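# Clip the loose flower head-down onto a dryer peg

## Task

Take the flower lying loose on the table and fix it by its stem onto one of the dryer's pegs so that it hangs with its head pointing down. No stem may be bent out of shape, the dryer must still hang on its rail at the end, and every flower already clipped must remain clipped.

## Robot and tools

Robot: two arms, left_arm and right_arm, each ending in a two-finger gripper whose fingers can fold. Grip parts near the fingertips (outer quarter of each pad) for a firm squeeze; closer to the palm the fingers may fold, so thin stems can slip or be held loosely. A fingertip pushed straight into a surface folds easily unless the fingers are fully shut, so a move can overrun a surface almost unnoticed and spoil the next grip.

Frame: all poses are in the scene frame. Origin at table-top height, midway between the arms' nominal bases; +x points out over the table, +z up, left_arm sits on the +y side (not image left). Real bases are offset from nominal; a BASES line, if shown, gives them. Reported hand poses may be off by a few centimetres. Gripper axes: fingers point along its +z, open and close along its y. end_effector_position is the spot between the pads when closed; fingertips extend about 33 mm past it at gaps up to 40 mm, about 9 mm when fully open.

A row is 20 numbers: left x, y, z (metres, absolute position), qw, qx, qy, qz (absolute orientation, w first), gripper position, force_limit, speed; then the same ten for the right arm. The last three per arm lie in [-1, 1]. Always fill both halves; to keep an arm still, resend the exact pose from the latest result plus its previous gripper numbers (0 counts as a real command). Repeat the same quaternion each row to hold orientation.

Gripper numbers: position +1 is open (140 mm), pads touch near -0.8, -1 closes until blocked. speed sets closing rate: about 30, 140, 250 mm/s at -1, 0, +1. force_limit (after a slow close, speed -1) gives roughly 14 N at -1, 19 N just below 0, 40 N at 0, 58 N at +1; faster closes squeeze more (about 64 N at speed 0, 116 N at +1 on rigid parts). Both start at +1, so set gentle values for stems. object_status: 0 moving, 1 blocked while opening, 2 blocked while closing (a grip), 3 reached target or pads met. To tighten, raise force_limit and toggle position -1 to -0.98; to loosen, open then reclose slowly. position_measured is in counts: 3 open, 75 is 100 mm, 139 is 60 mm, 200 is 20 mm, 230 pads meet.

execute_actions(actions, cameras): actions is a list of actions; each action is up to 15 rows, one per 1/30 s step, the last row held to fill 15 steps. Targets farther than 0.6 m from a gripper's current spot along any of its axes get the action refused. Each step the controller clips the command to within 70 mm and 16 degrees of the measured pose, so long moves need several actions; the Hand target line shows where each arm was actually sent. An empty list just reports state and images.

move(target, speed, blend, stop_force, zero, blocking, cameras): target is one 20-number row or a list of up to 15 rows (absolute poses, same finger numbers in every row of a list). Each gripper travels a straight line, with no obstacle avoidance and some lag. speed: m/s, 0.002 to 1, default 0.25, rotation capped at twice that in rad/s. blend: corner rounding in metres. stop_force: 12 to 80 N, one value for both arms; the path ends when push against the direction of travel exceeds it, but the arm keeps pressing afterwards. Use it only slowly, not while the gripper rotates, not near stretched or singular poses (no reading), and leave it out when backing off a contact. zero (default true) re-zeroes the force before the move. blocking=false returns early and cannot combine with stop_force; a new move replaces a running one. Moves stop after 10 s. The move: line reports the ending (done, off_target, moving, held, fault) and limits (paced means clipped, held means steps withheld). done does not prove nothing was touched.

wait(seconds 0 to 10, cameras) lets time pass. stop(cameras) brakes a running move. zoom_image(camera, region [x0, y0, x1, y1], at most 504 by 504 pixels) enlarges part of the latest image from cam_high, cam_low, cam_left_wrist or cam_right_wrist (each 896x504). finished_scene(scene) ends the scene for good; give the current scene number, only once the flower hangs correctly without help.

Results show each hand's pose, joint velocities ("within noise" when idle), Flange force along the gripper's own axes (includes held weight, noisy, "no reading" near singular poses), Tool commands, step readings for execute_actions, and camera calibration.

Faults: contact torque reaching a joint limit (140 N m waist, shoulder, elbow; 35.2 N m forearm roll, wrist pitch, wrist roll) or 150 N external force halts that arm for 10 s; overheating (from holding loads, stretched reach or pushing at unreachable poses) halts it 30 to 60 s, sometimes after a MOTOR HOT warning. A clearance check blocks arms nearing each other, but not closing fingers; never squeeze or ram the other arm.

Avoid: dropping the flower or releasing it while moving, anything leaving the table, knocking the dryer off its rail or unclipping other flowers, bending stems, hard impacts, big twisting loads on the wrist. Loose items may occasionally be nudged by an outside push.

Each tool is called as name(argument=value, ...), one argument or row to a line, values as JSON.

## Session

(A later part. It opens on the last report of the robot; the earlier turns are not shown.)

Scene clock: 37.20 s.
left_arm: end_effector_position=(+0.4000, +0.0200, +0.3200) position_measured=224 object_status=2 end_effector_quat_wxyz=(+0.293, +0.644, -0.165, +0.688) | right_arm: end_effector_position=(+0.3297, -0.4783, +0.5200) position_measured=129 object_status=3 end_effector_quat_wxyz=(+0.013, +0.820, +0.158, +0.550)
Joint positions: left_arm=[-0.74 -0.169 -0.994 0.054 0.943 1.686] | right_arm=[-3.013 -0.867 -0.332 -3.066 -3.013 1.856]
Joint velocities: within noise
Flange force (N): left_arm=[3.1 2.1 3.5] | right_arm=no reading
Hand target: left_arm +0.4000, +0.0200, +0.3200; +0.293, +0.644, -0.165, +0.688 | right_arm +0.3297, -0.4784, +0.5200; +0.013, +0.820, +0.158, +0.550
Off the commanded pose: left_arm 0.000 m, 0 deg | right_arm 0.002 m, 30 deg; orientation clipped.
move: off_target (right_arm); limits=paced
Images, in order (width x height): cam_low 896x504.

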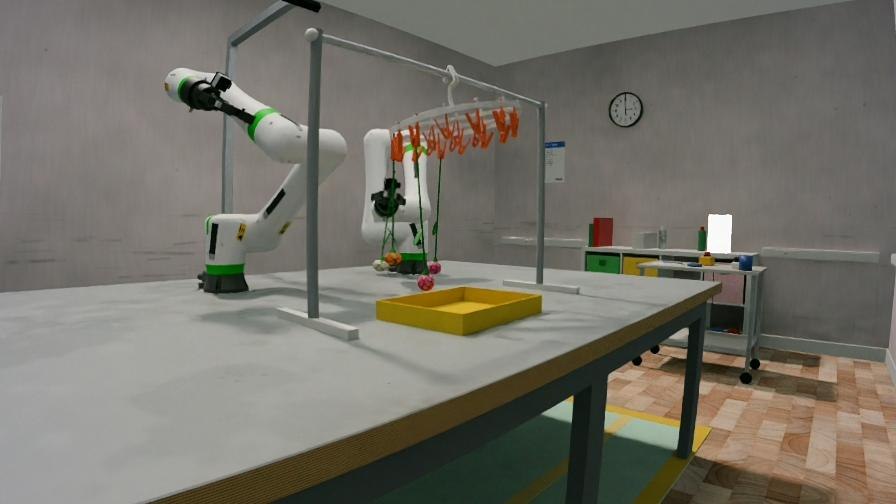

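move(
  target=[
    [0.4,0.02,0.32,0.2932,0.6439,-0.165,0.688,-1,-1,-1,0.25,-0.65,0.52,0.10,0.8,-0.08,0.56,0,1,0],
    [0.4,0.02,0.32,0.2932,0.6439,-0.165,0.688,-1,-1,-1,0.2,-0.85,0.45,0.2025,0.765,-0.2926,0.531,0,1,0],
  ],
  speed=0.2,
  blend=0.03,
  cameras=["cam_low","cam_high"],
)

Scene clock: 42.13 s.
left_arm: end_effector_position=(+0.4000, +0.0200, +0.3200) position_measured=224 object_status=2 end_effector_quat_wxyz=(+0.293, +0.644, -0.165, +0.688) | right_arm: end_effector_position=(+0.2044, -0.8355, +0.4504) position_measured=129 object_status=3 end_effector_quat_wxyz=(+0.499, +0.561, -0.421, +0.510)
Joint positions: left_arm=[-0.74 -0.169 -0.994 0.054 0.943 1.686] | right_arm=[-3.491 -1.801 -0.62 -2.001 -1.722 2.054]
Joint velocities: within noise
Flange force (N): left_arm=[3.4 2.0 3.9] | right_arm=[-11.8 -4.1 3.6]
Hand target: left_arm +0.4000, +0.0200, +0.3200; +0.293, +0.644, -0.165, +0.688 | right_arm +0.2044, -0.8355, +0.4504; +0.499, +0.561, -0.421, +0.510
Off the commanded pose: left_arm 0.000 m, 0 deg | right_arm 0.015 m, 44 deg; orientation clipped.
joint sent to its limit (right arm) — joint 1 (waist), lower limit. The joint targets are off in position and orientation.
move: off_target (right_arm); limits=paced
Images, in order (width x height): cam_high 896x504, cam_low 896x504.

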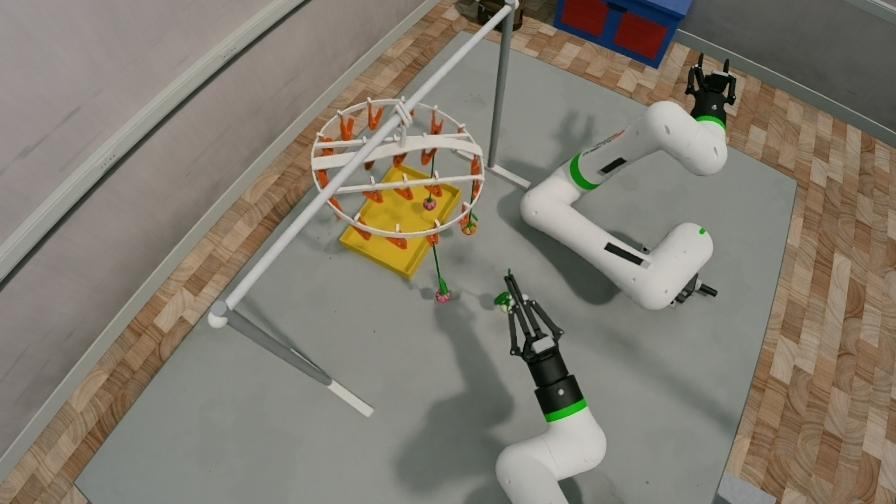

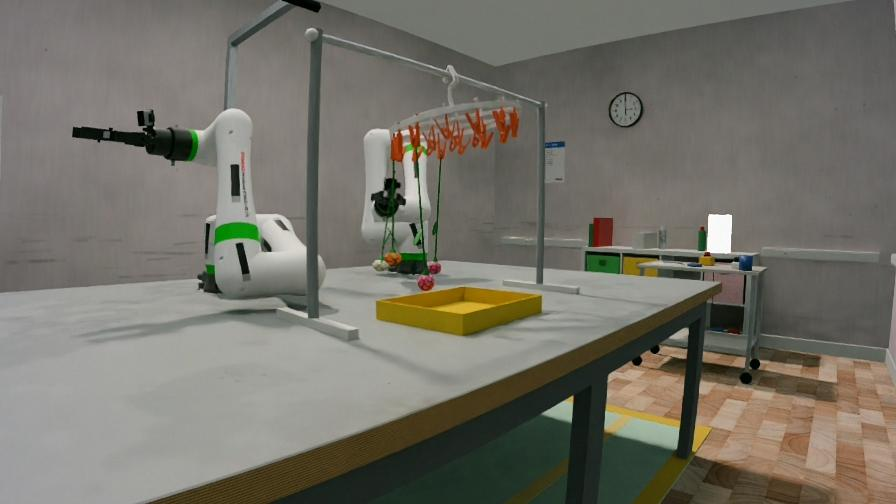

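move(
  target=[
    [0.4,0.02,0.32,0.2932,0.6439,-0.165,0.688,-1,-1,-1,0.25,-0.65,0.54,0.10,0.8,-0.08,0.56,0,1,0],
    [0.4,0.02,0.32,0.2932,0.6439,-0.165,0.688,-1,-1,-1,0.30,-0.45,0.58,0.013,0.82,0.158,0.55,0,1,0],
  ],
  speed=0.2,
  blend=0.03,
  cameras=["cam_low"],
)

move(
  target=[
    [0.4,0.02,0.32,0.2932,0.6439,-0.165,0.688,-1,-1,-1,0.05,-0.44,0.62,0.013,0.82,0.158,0.55,0,1,0],
  ],
  speed=0.15,
  cameras=["cam_low","cam_high"],
)

Scene clock: 47.63 s.
left_arm: end_effector_position=(+0.4000, +0.0200, +0.3200) position_measured=224 object_status=2 end_effector_quat_wxyz=(+0.293, +0.644, -0.165, +0.688) | right_arm: end_effector_position=(+0.3004, -0.4519, +0.5800) position_measured=129 object_status=3 end_effector_quat_wxyz=(-0.031, +0.814, +0.189, +0.548)
Joint positions: left_arm=[-0.74 -0.169 -0.994 0.054 0.943 1.686] | right_arm=[-2.924 -0.716 -0.204 -3.291 -3.038 1.6]
Joint velocities: within noise
Flange force (N): left_arm=[3.5 1.7 3.9] | right_arm=no reading
Hand target: left_arm +0.4000, +0.0200, +0.3200; +0.293, +0.644, -0.165, +0.688 | right_arm +0.3004, -0.4519, +0.5800; -0.031, +0.814, +0.189, +0.548
Off the commanded pose: left_arm 0.000 m, 0 deg | right_arm 0.002 m, 6 deg.
move: off_target (right_arm)
Images, in order (width x height): cam_low 896x504.

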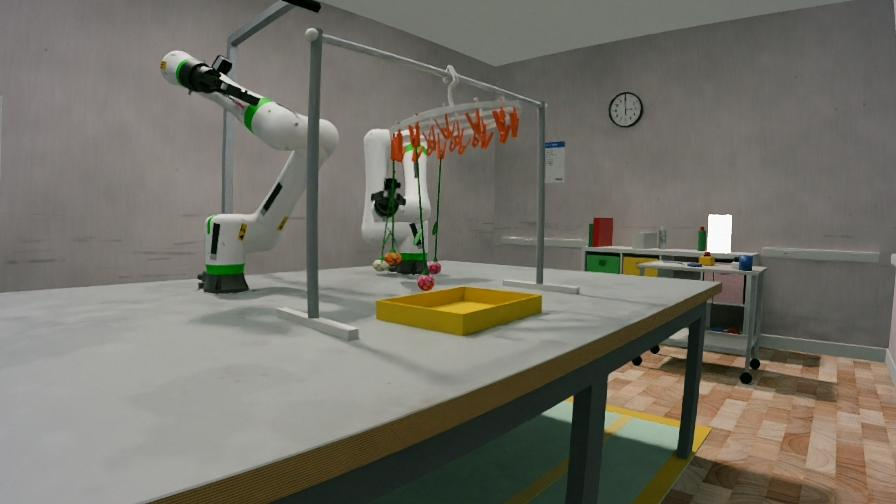

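Scene clock: 50.37 s.
left_arm: end_effector_position=(+0.4000, +0.0200, +0.3200) position_measured=224 object_status=2 end_effector_quat_wxyz=(+0.293, +0.644, -0.165, +0.688) | right_arm: end_effector_position=(+0.0638, -0.5227, +0.6204) position_measured=129 object_status=3 end_effector_quat_wxyz=(+0.013, +0.820, +0.158, +0.550)
Joint positions: left_arm=[-0.74 -0.169 -0.994 0.054 0.943 1.686] | right_arm=[-3.023 -0.156 0.252 -3.147 -3.14 1.779]
Joint velocities: within noise
Flange force (N): left_arm=[2.9 1.5 4.1] | right_arm=no reading
Hand target: left_arm +0.4000, +0.0200, +0.3200; +0.293, +0.644, -0.165, +0.688 | right_arm +0.0638, -0.5227, +0.6204; +0.013, +0.820, +0.158, +0.550
Off the commanded pose: left_arm 0.000 m, 0 deg | right_arm 0.084 m, 0 deg; position clipped.
move: off_target (right_arm); limits=paced
Images, in order (width x height): cam_high 896x504, cam_low 896x504.

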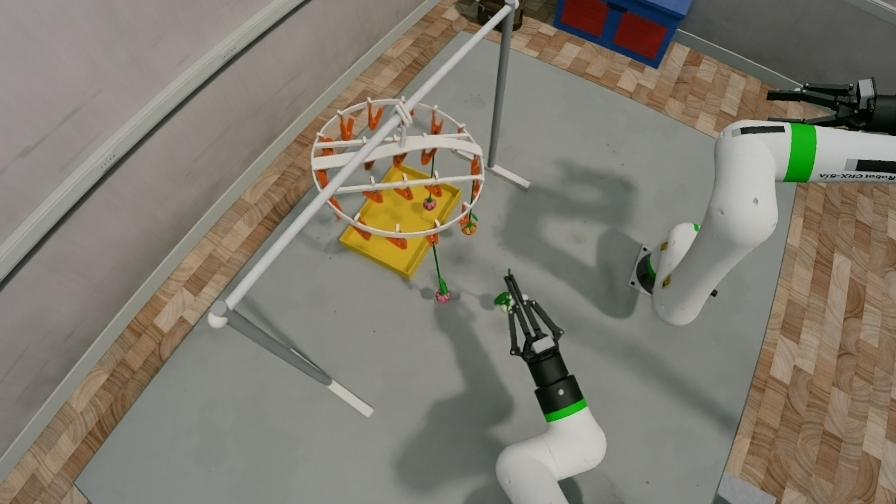

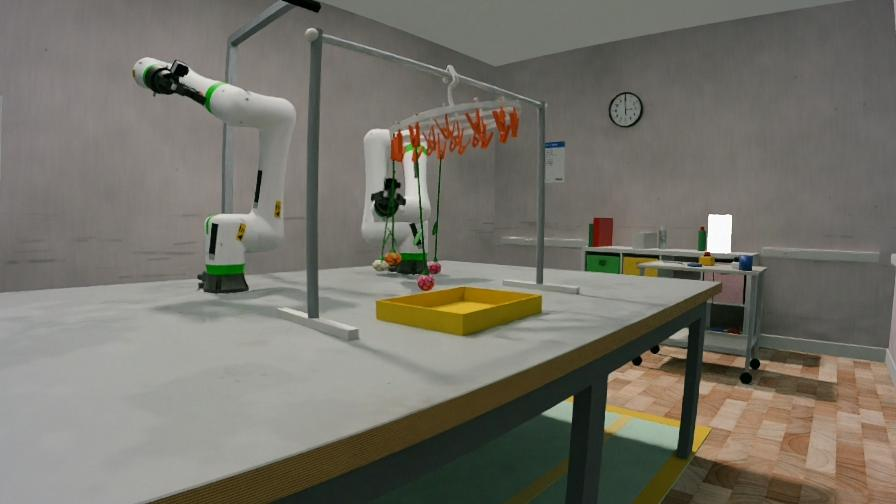

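move(
  target=[
    [0.4,0.02,0.32,0.2932,0.6439,-0.165,0.688,-1,-1,-1,-0.1,-0.85,0.6,0.4544,0.542,-0.4544,0.542,0,1,0],
  ],
  speed=0.15,
  cameras=["cam_low","cam_high"],
)

Scene clock: 56.90 s.
left_arm: end_effector_position=(+0.4000, +0.0200, +0.3200) position_measured=224 object_status=2 end_effector_quat_wxyz=(+0.293, +0.644, -0.165, +0.688) | right_arm: end_effector_position=(-0.1000, -0.8500, +0.6000) position_measured=129 object_status=3 end_effector_quat_wxyz=(+0.454, +0.542, -0.454, +0.542)
Joint positions: left_arm=[-0.74 -0.169 -0.994 0.054 0.943 1.686] | right_arm=[-2.628 -0.544 -0.111 -1.401 -1.221 2.678]
Joint velocities: within noise
Flange force (N): left_arm=[4.2 1.2 3.0] | right_arm=[-6.0 -3.0 -2.1]
Hand target: left_arm +0.4000, +0.0200, +0.3200; +0.293, +0.644, -0.165, +0.688 | right_arm -0.1000, -0.8500, +0.6000; +0.454, +0.542, -0.454, +0.542
Off the commanded pose: left_arm 0.000 m, 0 deg | right_arm 0.000 m, 0 deg.
move: done; limits=paced
Images, in order (width x height): cam_high 896x504, cam_low 896x504.

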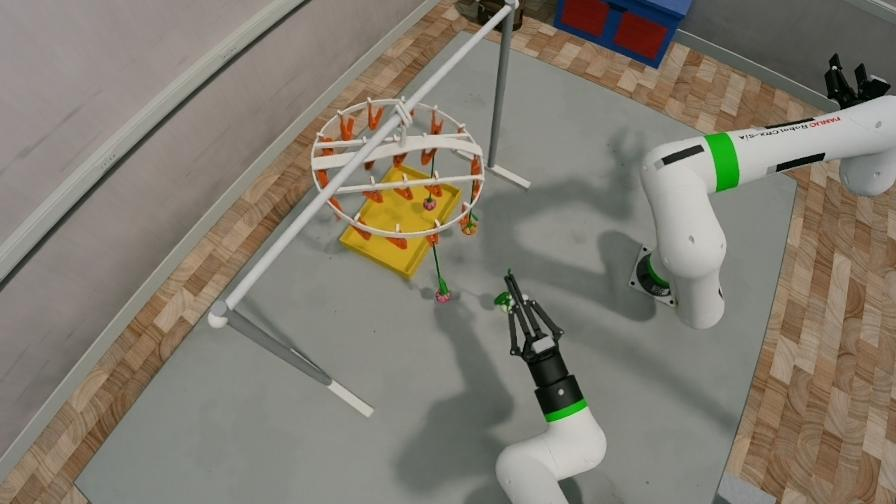

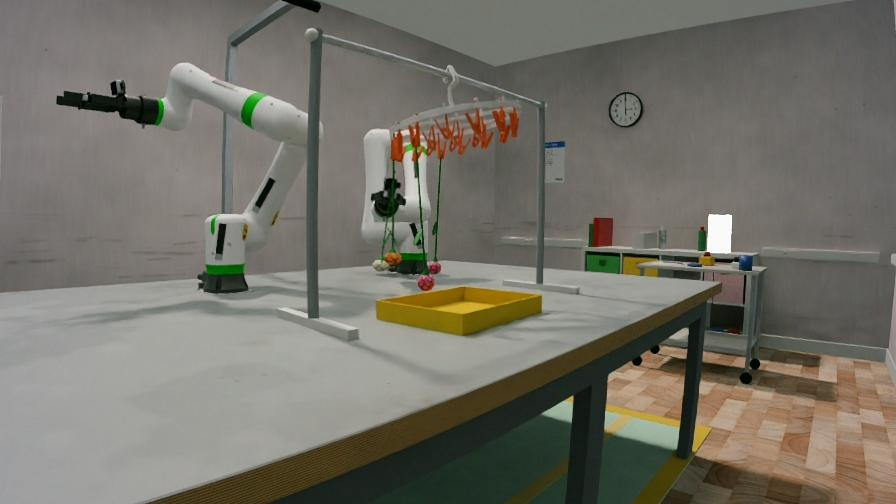

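move(
  target=[
    [0.4,0.02,0.32,0.2932,0.6439,-0.165,0.688,-1,-1,-1,0.288,-0.781,0.6,0.183,0.683,-0.183,0.683,0,1,0],
    [0.4,0.02,0.32,0.2932,0.6439,-0.165,0.688,-1,-1,-1,0.49,-0.44,0.56,-0.1225,0.698,0.1225,0.698,0,1,0],
  ],
  speed=0.25,
  blend=0.08,
  cameras=["cam_high","cam_low","cam_right_wrist"],
)

Scene clock: 61.47 s.
left_arm: end_effector_position=(+0.4000, +0.0200, +0.3200) position_measured=224 object_status=2 end_effector_quat_wxyz=(+0.293, +0.644, -0.165, +0.688) | right_arm: end_effector_position=(+0.4900, -0.4400, +0.5600) position_measured=129 object_status=3 end_effector_quat_wxyz=(-0.122, +0.696, +0.122, +0.696)
Joint positions: left_arm=[-0.74 -0.169 -0.994 0.054 0.943 1.686] | right_arm=[-0.961 -0.647 -0.249 -1.447 -1.285 2.726]
Joint velocities: within noise
Flange force (N): left_arm=[3.0 2.2 3.6] | right_arm=no reading
Hand target: left_arm +0.4000, +0.0200, +0.3200; +0.293, +0.644, -0.165, +0.688 | right_arm +0.4900, -0.4400, +0.5600; -0.122, +0.696, +0.122, +0.696
Off the commanded pose: left_arm 0.000 m, 0 deg | right_arm 0.000 m, 0 deg.
move: done
camera_calibration:
cam_right_wrist: T_world_to_cam=[[0.400952, -0.915921, -0.018059, -0.569531], [-0.193588, -0.0654441, -0.978898, 0.643589], [0.895411, 0.395987, -0.203551, -0.00400183], [0, 0, 0, 1]] pos_world=[0.356529, -0.477941, 0.618908]
Images, in order (width x height): cam_high 896x504, cam_low 896x504, cam_right_wrist 896x504.

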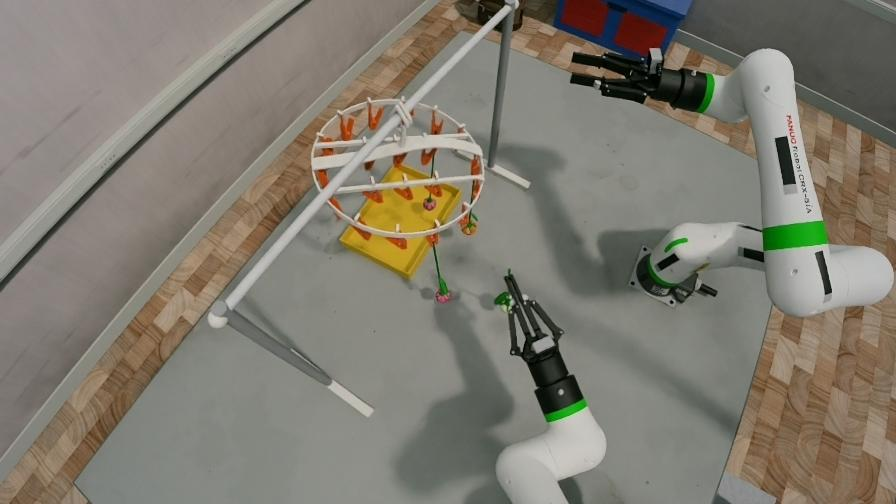

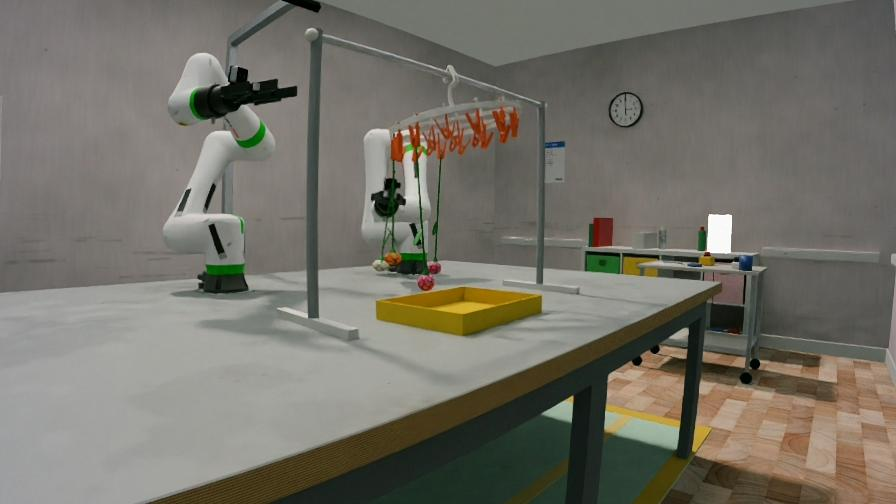

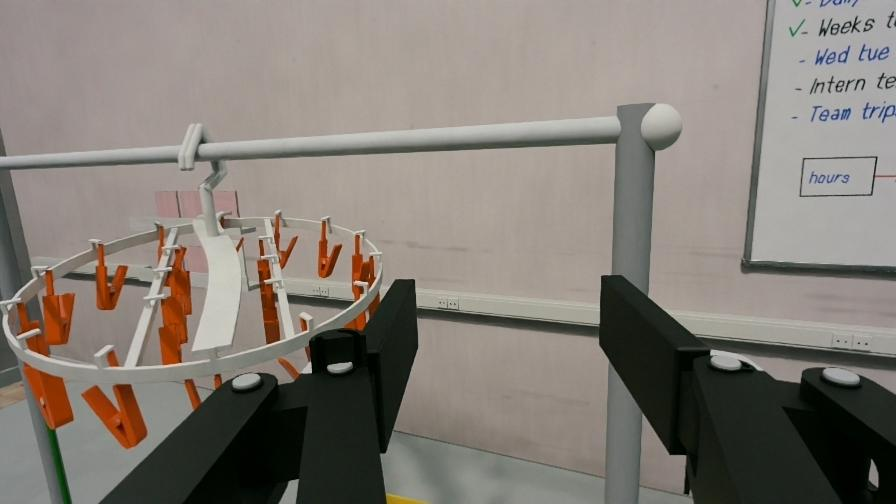

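Great. Proceed to the pre-approach in steps.

move(
  target=[
    [0.4,0.02,0.32,0.2932,0.6439,-0.165,0.688,-1,-1,-1,0.49,-0.31,0.48,-0.1225,0.698,0.1225,0.698,-0.18,1,0],
  ],
  speed=0.1,
  cameras=["cam_high"],
)

move(
  target=[
    [0.4,0.02,0.32,0.2932,0.6439,-0.165,0.688,-1,-1,-1,0.455,-0.19,0.44,-0.1225,0.698,0.1225,0.698,-0.18,1,0],
  ],
  speed=0.08,
)

Scene clock: 63.83 s.
left_arm: end_effector_position=(+0.4000, +0.0200, +0.3200) position_measured=224 object_status=2 end_effector_quat_wxyz=(+0.293, +0.644, -0.165, +0.688) | right_arm: end_effector_position=(+0.4903, -0.3108, +0.4798) position_measured=151 object_status=3 end_effector_quat_wxyz=(-0.153, +0.675, +0.148, +0.707)
Joint positions: left_arm=[-0.74 -0.169 -0.994 0.054 0.943 1.686] | right_arm=[-0.1 -0.899 -0.582 -1.104 -0.543 2.588]
Joint velocities: within noise
Flange force (N): left_arm=[2.8 1.7 4.0] | right_arm=no reading
Hand target: left_arm +0.4000, +0.0200, +0.3200; +0.293, +0.644, -0.165, +0.688 | right_arm +0.4903, -0.3108, +0.4798; -0.153, +0.675, +0.148, +0.707
Off the commanded pose: left_arm 0.000 m, 0 deg | right_arm 0.001 m, 5 deg.
move: off_target (right_arm)
Images, in order (width x height): cam_high 896x504.

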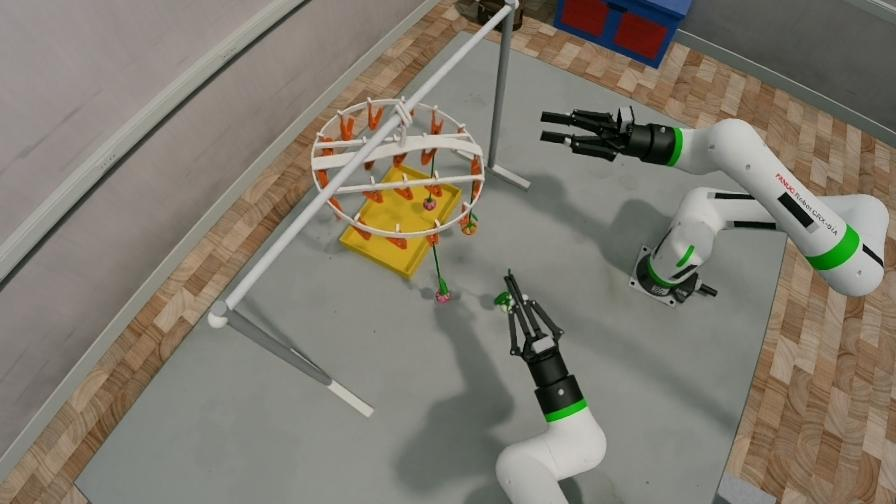

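Scene clock: 67.07 s.
left_arm: end_effector_position=(+0.4000, +0.0200, +0.3200) position_measured=224 object_status=2 end_effector_quat_wxyz=(+0.293, +0.644, -0.165, +0.688) | right_arm: end_effector_position=(+0.4549, -0.1891, +0.4397) position_measured=151 object_status=3 end_effector_quat_wxyz=(-0.097, +0.679, +0.089, +0.722)
Joint positions: left_arm=[-0.74 -0.169 -0.994 0.054 0.943 1.686] | right_arm=[0.626 -0.915 -0.679 -1.937 0.442 3.568]
Joint velocities: within noise
Flange force (N): left_arm=[3.0 2.0 3.4] | right_arm=no reading
Hand target: left_arm +0.4000, +0.0200, +0.3200; +0.293, +0.644, -0.165, +0.688 | right_arm +0.4549, -0.1891, +0.4397; -0.097, +0.679, +0.089, +0.722
Off the commanded pose: left_arm 0.000 m, 0 deg | right_arm 0.001 m, 6 deg.
move: off_target (right_arm)
camera_calibration:
cam_left_wrist: T_world_to_cam=[[-0.594226, -0.798088, 0.0997516, 0.236136], [-0.158213, -0.00561272, -0.987389, 0.401937], [0.788584, -0.602514, -0.122933, -0.117581], [0, 0, 0, 1]] pos_world=[0.296632, 0.119869, 0.358859]
cam_right_wrist: T_world_to_cam=[[0.323492, -0.94608, -0.0168956, -0.298871], [-0.139778, -0.0301192, -0.989725, 0.522465], [0.93585, 0.32253, -0.141985, -0.155781], [0, 0, 0, 1]] pos_world=[0.315499, -0.216775, 0.489928]

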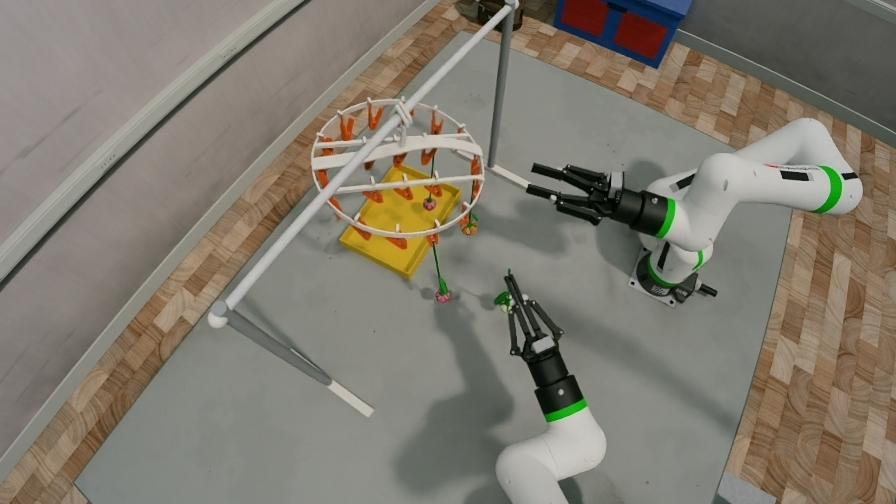

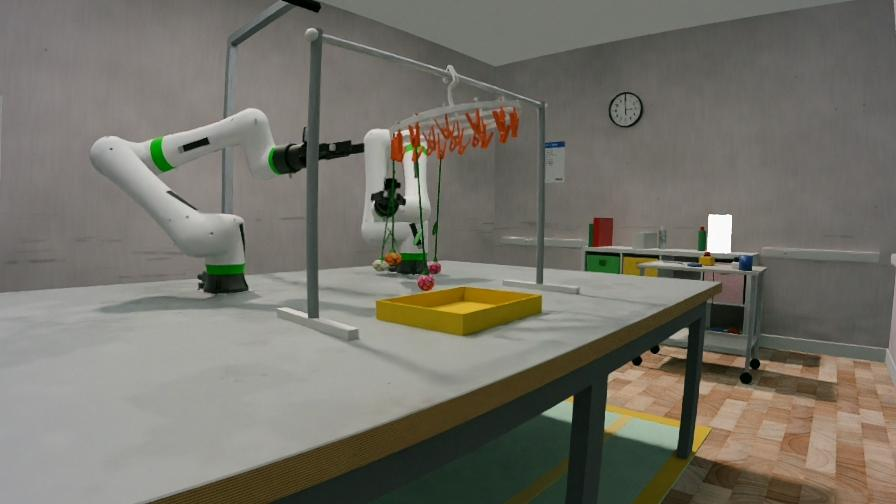

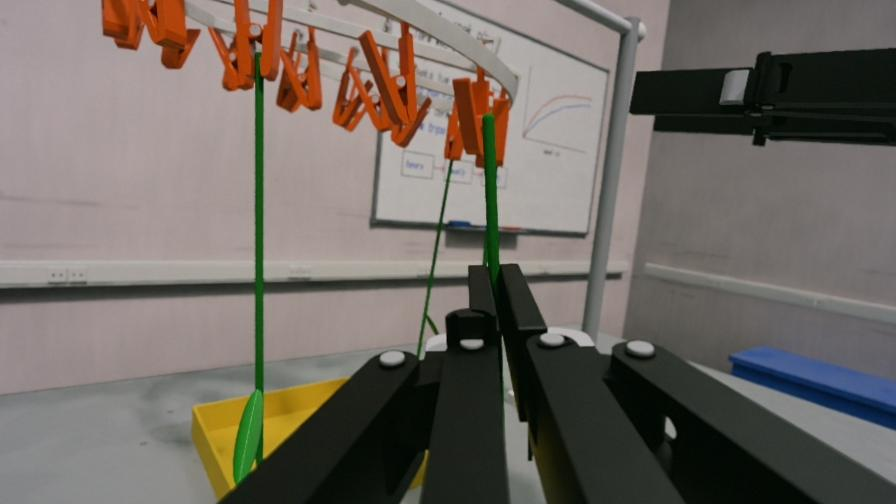

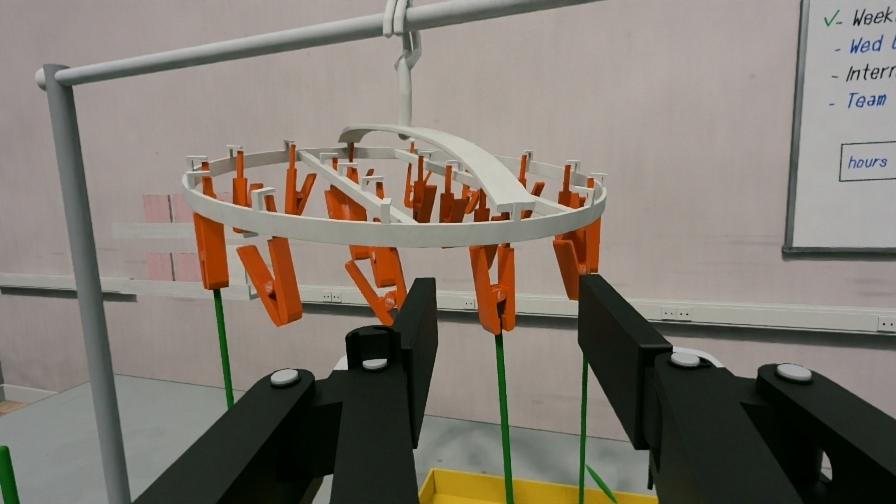

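move(
  target=[
    [0.4,0.02,0.32,0.2932,0.6439,-0.165,0.688,-1,-1,-1,0.47,-0.126,0.434,-0.0497,0.6826,0.1833,0.705,-0.18,1,0],
  ],
  speed=0.06,
)

zoom_image(
  camera="cam_right_wrist",
  region=[360, 160, 660, 460],
)

zoom_image(
  camera="cam_left_wrist",
  region=[330, 0, 730, 250],
)

Scene clock: 69.47 s.
left_arm: end_effector_position=(+0.4000, +0.0200, +0.3200) position_measured=224 object_status=2 end_effector_quat_wxyz=(+0.293, +0.644, -0.165, +0.688) | right_arm: end_effector_position=(+0.4700, -0.1260, +0.4340) position_measured=151 object_status=3 end_effector_quat_wxyz=(-0.050, +0.683, +0.183, +0.705)
Joint positions: left_arm=[-0.74 -0.169 -0.994 0.054 0.943 1.686] | right_arm=[0.802 -0.728 -0.572 -1.837 0.539 3.641]
Joint velocities: within noise
Flange force (N): left_arm=[3.6 0.3 4.0] | right_arm=no reading
Hand target: left_arm +0.4000, +0.0200, +0.3200; +0.293, +0.644, -0.165, +0.688 | right_arm +0.4700, -0.1260, +0.4340; -0.050, +0.683, +0.183, +0.705
Off the commanded pose: left_arm 0.000 m, 0 deg | right_arm 0.000 m, 0 deg.
move: done
camera_calibration:
cam_left_wrist: T_world_to_cam=[[-0.594226, -0.798088, 0.0997516, 0.236136], [-0.158213, -0.00561272, -0.987389, 0.401937], [0.788584, -0.602514, -0.122933, -0.117581], [0, 0, 0, 1]] pos_world=[0.296632, 0.119869, 0.358859]
cam_right_wrist: T_world_to_cam=[[0.38257, -0.907668, 0.172565, -0.349194], [-0.133546, -0.239136, -0.961758, 0.479373], [0.914224, 0.344895, -0.212702, -0.147341], [0, 0, 0, 1]] pos_world=[0.332312, -0.151499, 0.48996]

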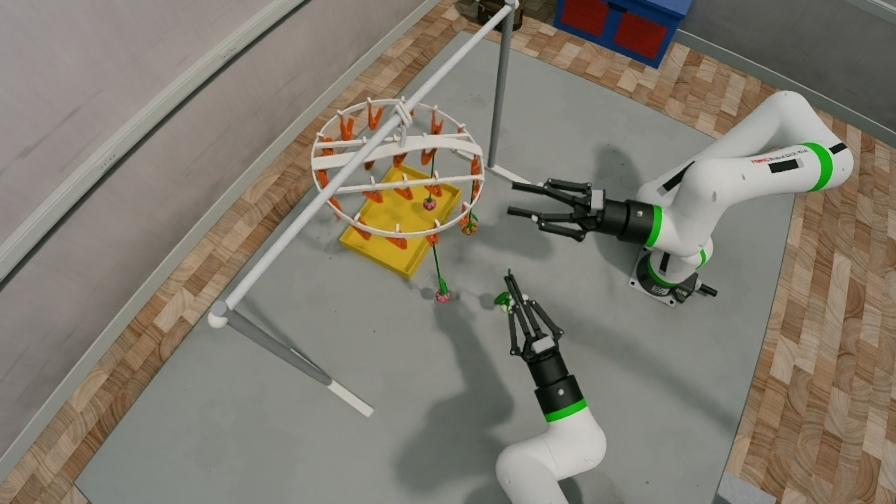

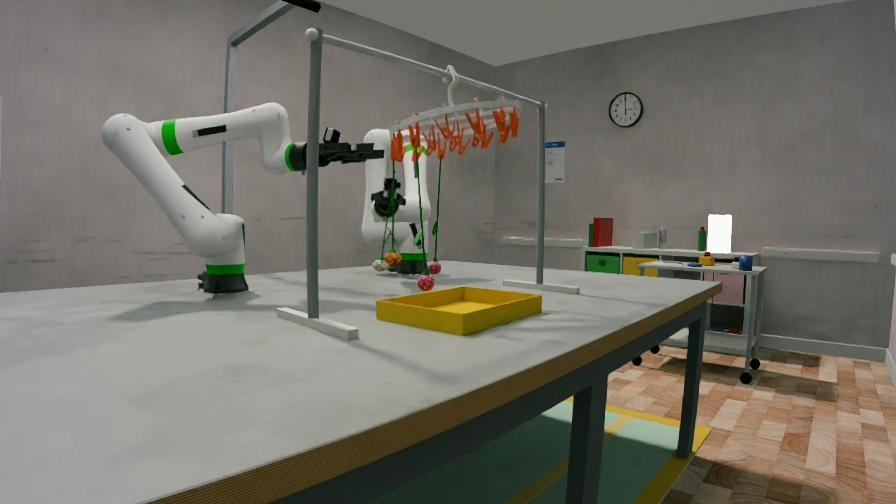

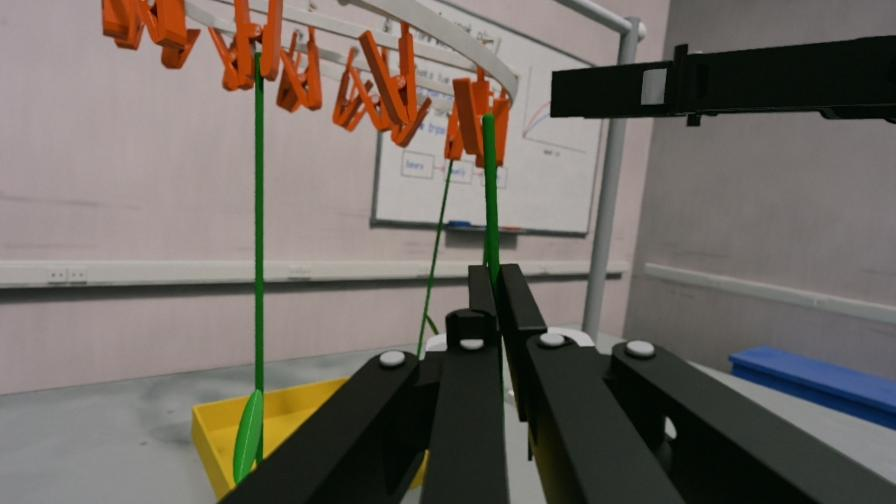

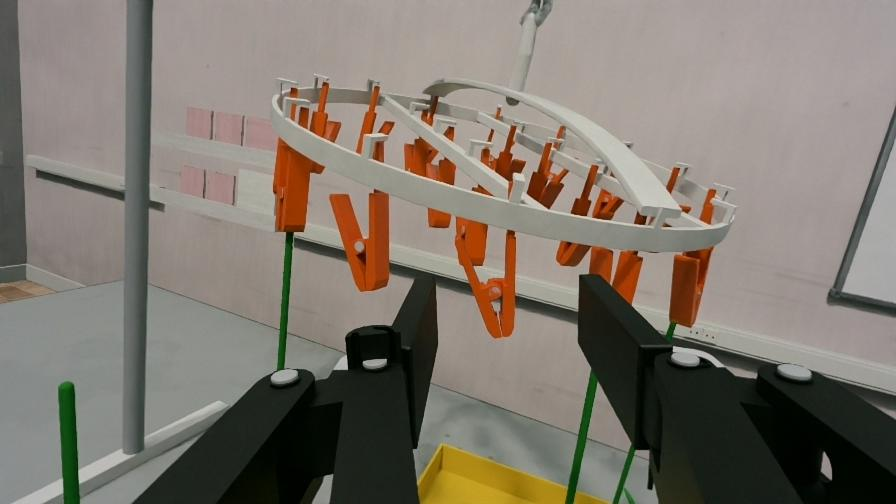

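Scaled by 1.680.

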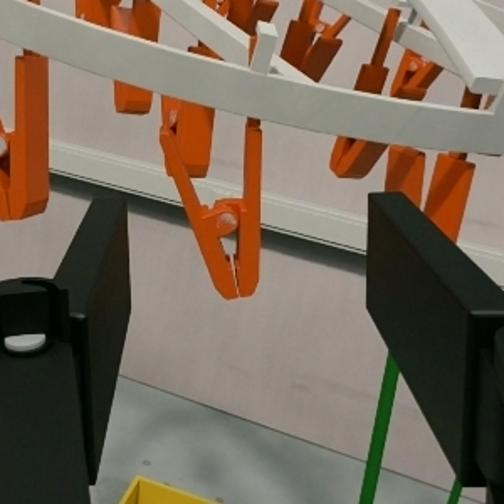

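Scaled by 1.260.

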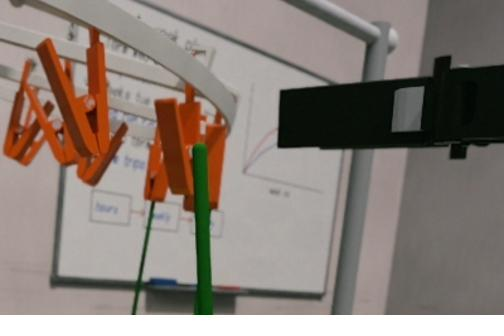

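move(
  target=[
    [0.4,0.02,0.32,0.2932,0.6439,-0.165,0.688,-1,-1,-1,0.47,-0.1235,0.4305,-0.0497,0.6826,0.1833,0.705,-0.25,1,0],
    [0.4,0.02,0.32,0.2932,0.6439,-0.165,0.688,-1,-1,-1,0.545,-0.096,0.4287,-0.0497,0.6826,0.1833,0.705,-0.25,1,0],
  ],
  speed=0.06,
  cameras=["cam_high","cam_left_wrist","cam_right_wrist"],
)

zoom_image(
  camera="cam_right_wrist",
  region=[360, 160, 660, 460],
)

zoom_image(
  camera="cam_high",
  region=[420, 140, 580, 260],
)

Scene clock: 71.67 s.
left_arm: end_effector_position=(+0.4000, +0.0200, +0.3200) position_measured=224 object_status=2 end_effector_quat_wxyz=(+0.293, +0.644, -0.165, +0.688) | right_arm: end_effector_position=(+0.5450, -0.0960, +0.4287) position_measured=160 object_status=3 end_effector_quat_wxyz=(-0.050, +0.683, +0.183, +0.705)
Joint positions: left_arm=[-0.74 -0.169 -0.994 0.054 0.943 1.686] | right_arm=[0.769 -0.48 -0.457 -1.615 0.485 3.383]
Joint velocities: within noise
Flange force (N): left_arm=[4.2 1.2 3.1] | right_arm=no reading
Hand target: left_arm +0.4000, +0.0200, +0.3200; +0.293, +0.644, -0.165, +0.688 | right_arm +0.5450, -0.0960, +0.4287; -0.050, +0.683, +0.183, +0.705
Off the commanded pose: left_arm 0.000 m, 0 deg | right_arm 0.000 m, 0 deg.
move: done
camera_calibration:
cam_left_wrist: T_world_to_cam=[[-0.594226, -0.798088, 0.0997516, 0.236136], [-0.158213, -0.00561272, -0.987389, 0.401937], [0.788584, -0.602514, -0.122933, -0.117581], [0, 0, 0, 1]] pos_world=[0.296632, 0.119869, 0.358859]
cam_right_wrist: T_world_to_cam=[[0.38257, -0.907668, 0.172565, -0.34978], [-0.133546, -0.239136, -0.961758, 0.491479], [0.914224, 0.344895, -0.212702, -0.227473], [0, 0, 0, 1]] pos_world=[0.407412, -0.121499, 0.48466]
Images, in order (width x height): cam_high 896x504, cam_left_wrist 896x504, cam_right_wrist 896x504.

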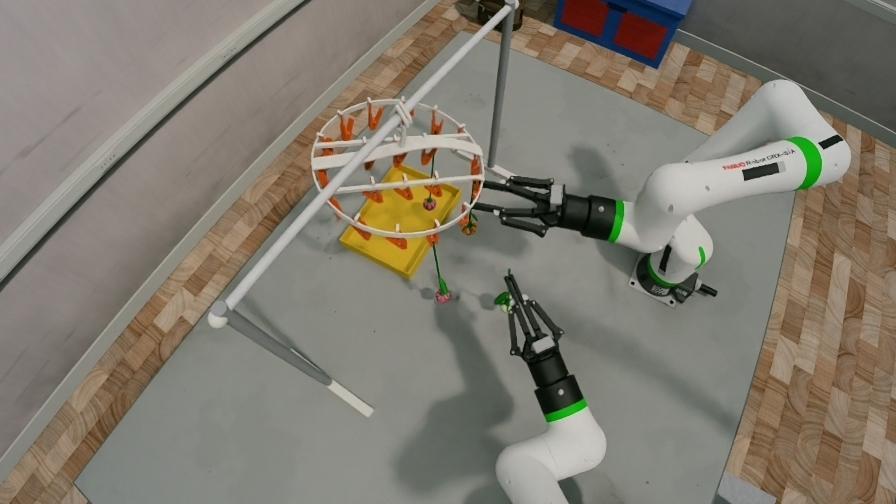

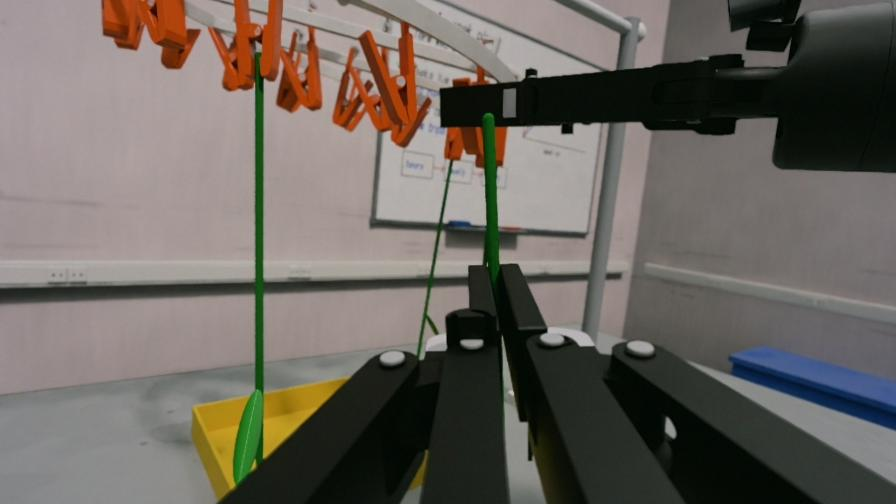

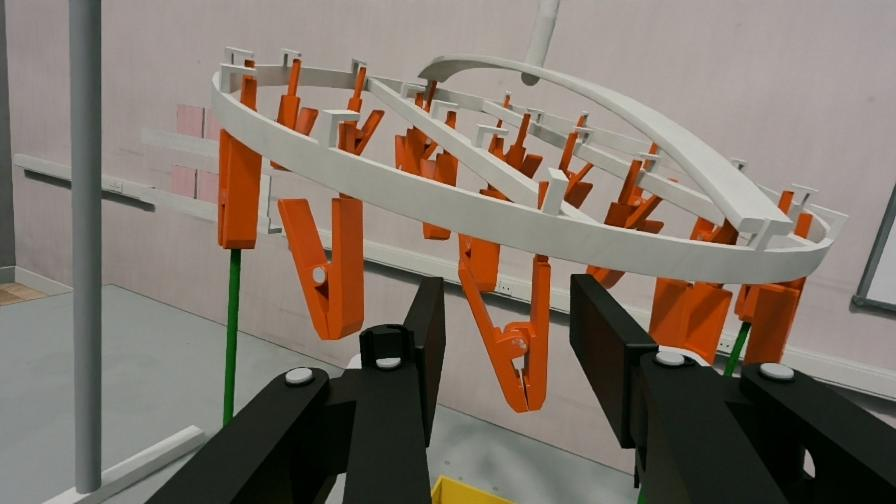

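Scaled by 1.680.

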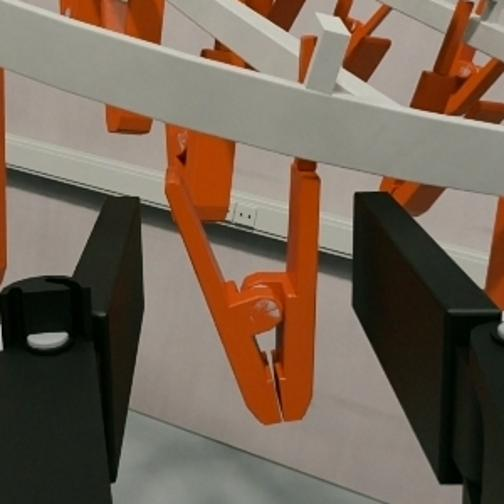

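Scaled by 3.150.

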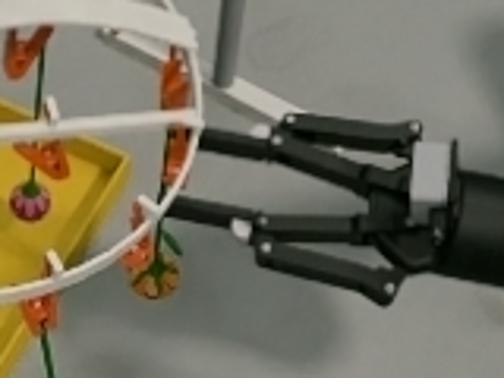

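move(
  target=[
    [0.4,0.02,0.32,0.2932,0.6439,-0.165,0.688,-1,-1,-1,0.5455,-0.0962,0.4287,-0.0497,0.6826,0.1833,0.705,-0.29,-1,-1],
    [0.4,0.02,0.32,0.2932,0.6439,-0.165,0.688,-1,-1,-1,0.5455,-0.0962,0.4287,-0.0497,0.6826,0.1833,0.705,-1,-1,-1],
  ],
  speed=0.03,
  cameras=[],
)

wait(
  seconds=1,
  cameras=["cam_left_wrist","cam_right_wrist"],
)

zoom_image(
  camera="cam_right_wrist",
  region=[400, 160, 640, 460],
)

Scene clock: 73.57 s.
left_arm: end_effector_position=(+0.4000, +0.0200, +0.3200) position_measured=224 object_status=2 end_effector_quat_wxyz=(+0.293, +0.644, -0.165, +0.688) | right_arm: end_effector_position=(+0.5455, -0.0962, +0.4287) position_measured=199 object_status=2 end_effector_quat_wxyz=(-0.050, +0.683, +0.183, +0.705)
Joint positions: left_arm=[-0.74 -0.169 -0.994 0.054 0.943 1.686] | right_arm=[0.767 -0.48 -0.457 -1.614 0.483 3.383]
Joint velocities: within noise
Flange force (N): left_arm=[2.8 1.6 3.3] | right_arm=no reading
Hand target: left_arm +0.4000, +0.0200, +0.3200; +0.293, +0.644, -0.165, +0.688 | right_arm +0.5455, -0.0962, +0.4287; -0.050, +0.683, +0.183, +0.705
Off the commanded pose: left_arm 0.000 m, 0 deg | right_arm 0.000 m, 0 deg.
move: done
No camera images: "cameras" was empty.

Scene clock: 74.57 s.
left_arm: end_effector_position=(+0.4000, +0.0200, +0.3200) position_measured=224 object_status=2 end_effector_quat_wxyz=(+0.293, +0.644, -0.165, +0.688) | right_arm: end_effector_position=(+0.5455, -0.0962, +0.4287) position_measured=199 object_status=2 end_effector_quat_wxyz=(-0.050, +0.683, +0.183, +0.705)
Joint positions: left_arm=[-0.74 -0.169 -0.994 0.054 0.943 1.686] | right_arm=[0.767 -0.48 -0.457 -1.614 0.483 3.383]
Joint velocities: within noise
Flange force (N): left_arm=[3.6 2.0 3.3] | right_arm=no reading
Hand target: left_arm +0.4000, +0.0200, +0.3200; +0.293, +0.644, -0.165, +0.688 | right_arm +0.5455, -0.0962, +0.4287; -0.050, +0.683, +0.183, +0.705
Tool commands: left_gripper/position=-1.0 left_gripper/force_limit=-1.0 left_gripper/speed=-1.0 right_gripper/position=-1.0 right_gripper/force_limit=-1.0 right_gripper/speed=-1.0
Off the commanded pose: left_arm 0.000 m, 0 deg | right_arm 0.000 m, 0 deg.
wait: 1.00 s; at rest by 0.17 s
camera_calibration:
cam_left_wrist: T_world_to_cam=[[-0.594226, -0.798088, 0.0997516, 0.236136], [-0.158213, -0.00561272, -0.987389, 0.401937], [0.788584, -0.602514, -0.122933, -0.117581], [0, 0, 0, 1]] pos_world=[0.296632, 0.119869, 0.358859]
cam_right_wrist: T_world_to_cam=[[0.38257, -0.907668, 0.172565, -0.350153], [-0.133546, -0.239136, -0.961758, 0.491498], [0.914224, 0.344895, -0.212702, -0.227861], [0, 0, 0, 1]] pos_world=[0.407912, -0.121699, 0.48466]
Images, in order (width x height): cam_left_wrist 896x504, cam_right_wrist 896x504.

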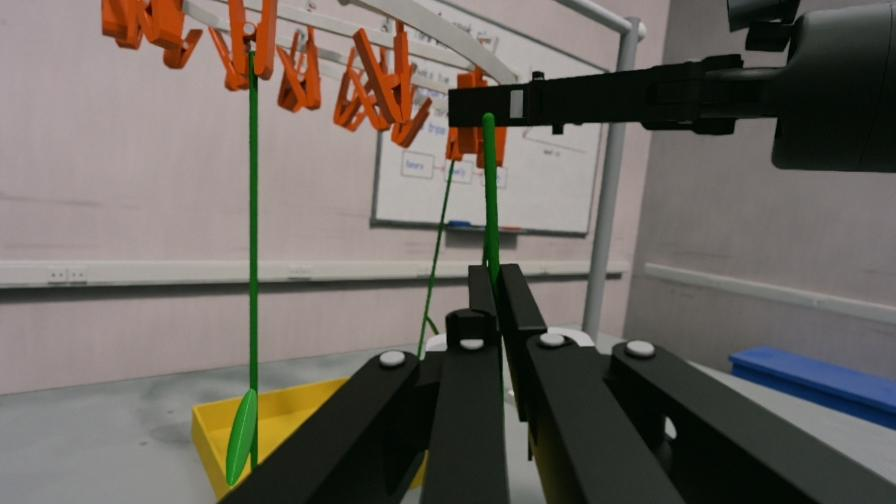

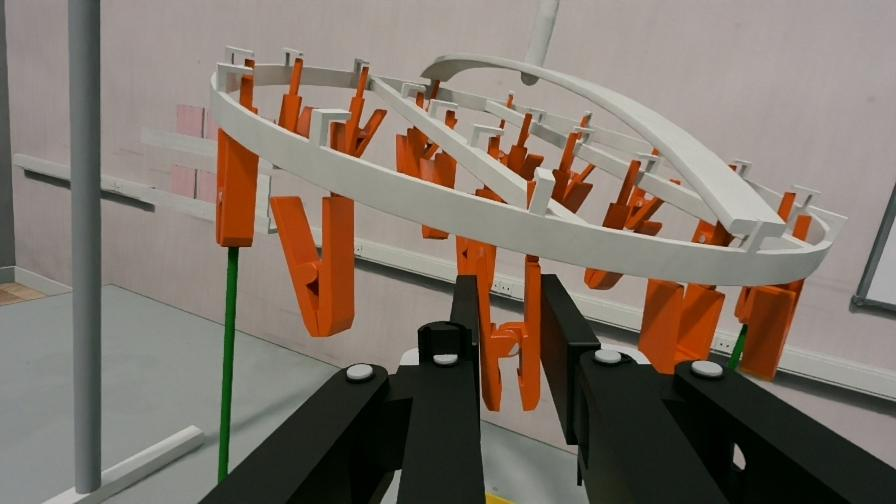

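Scaled by 1.680.

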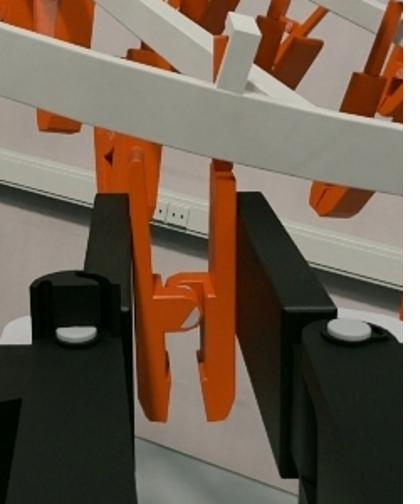

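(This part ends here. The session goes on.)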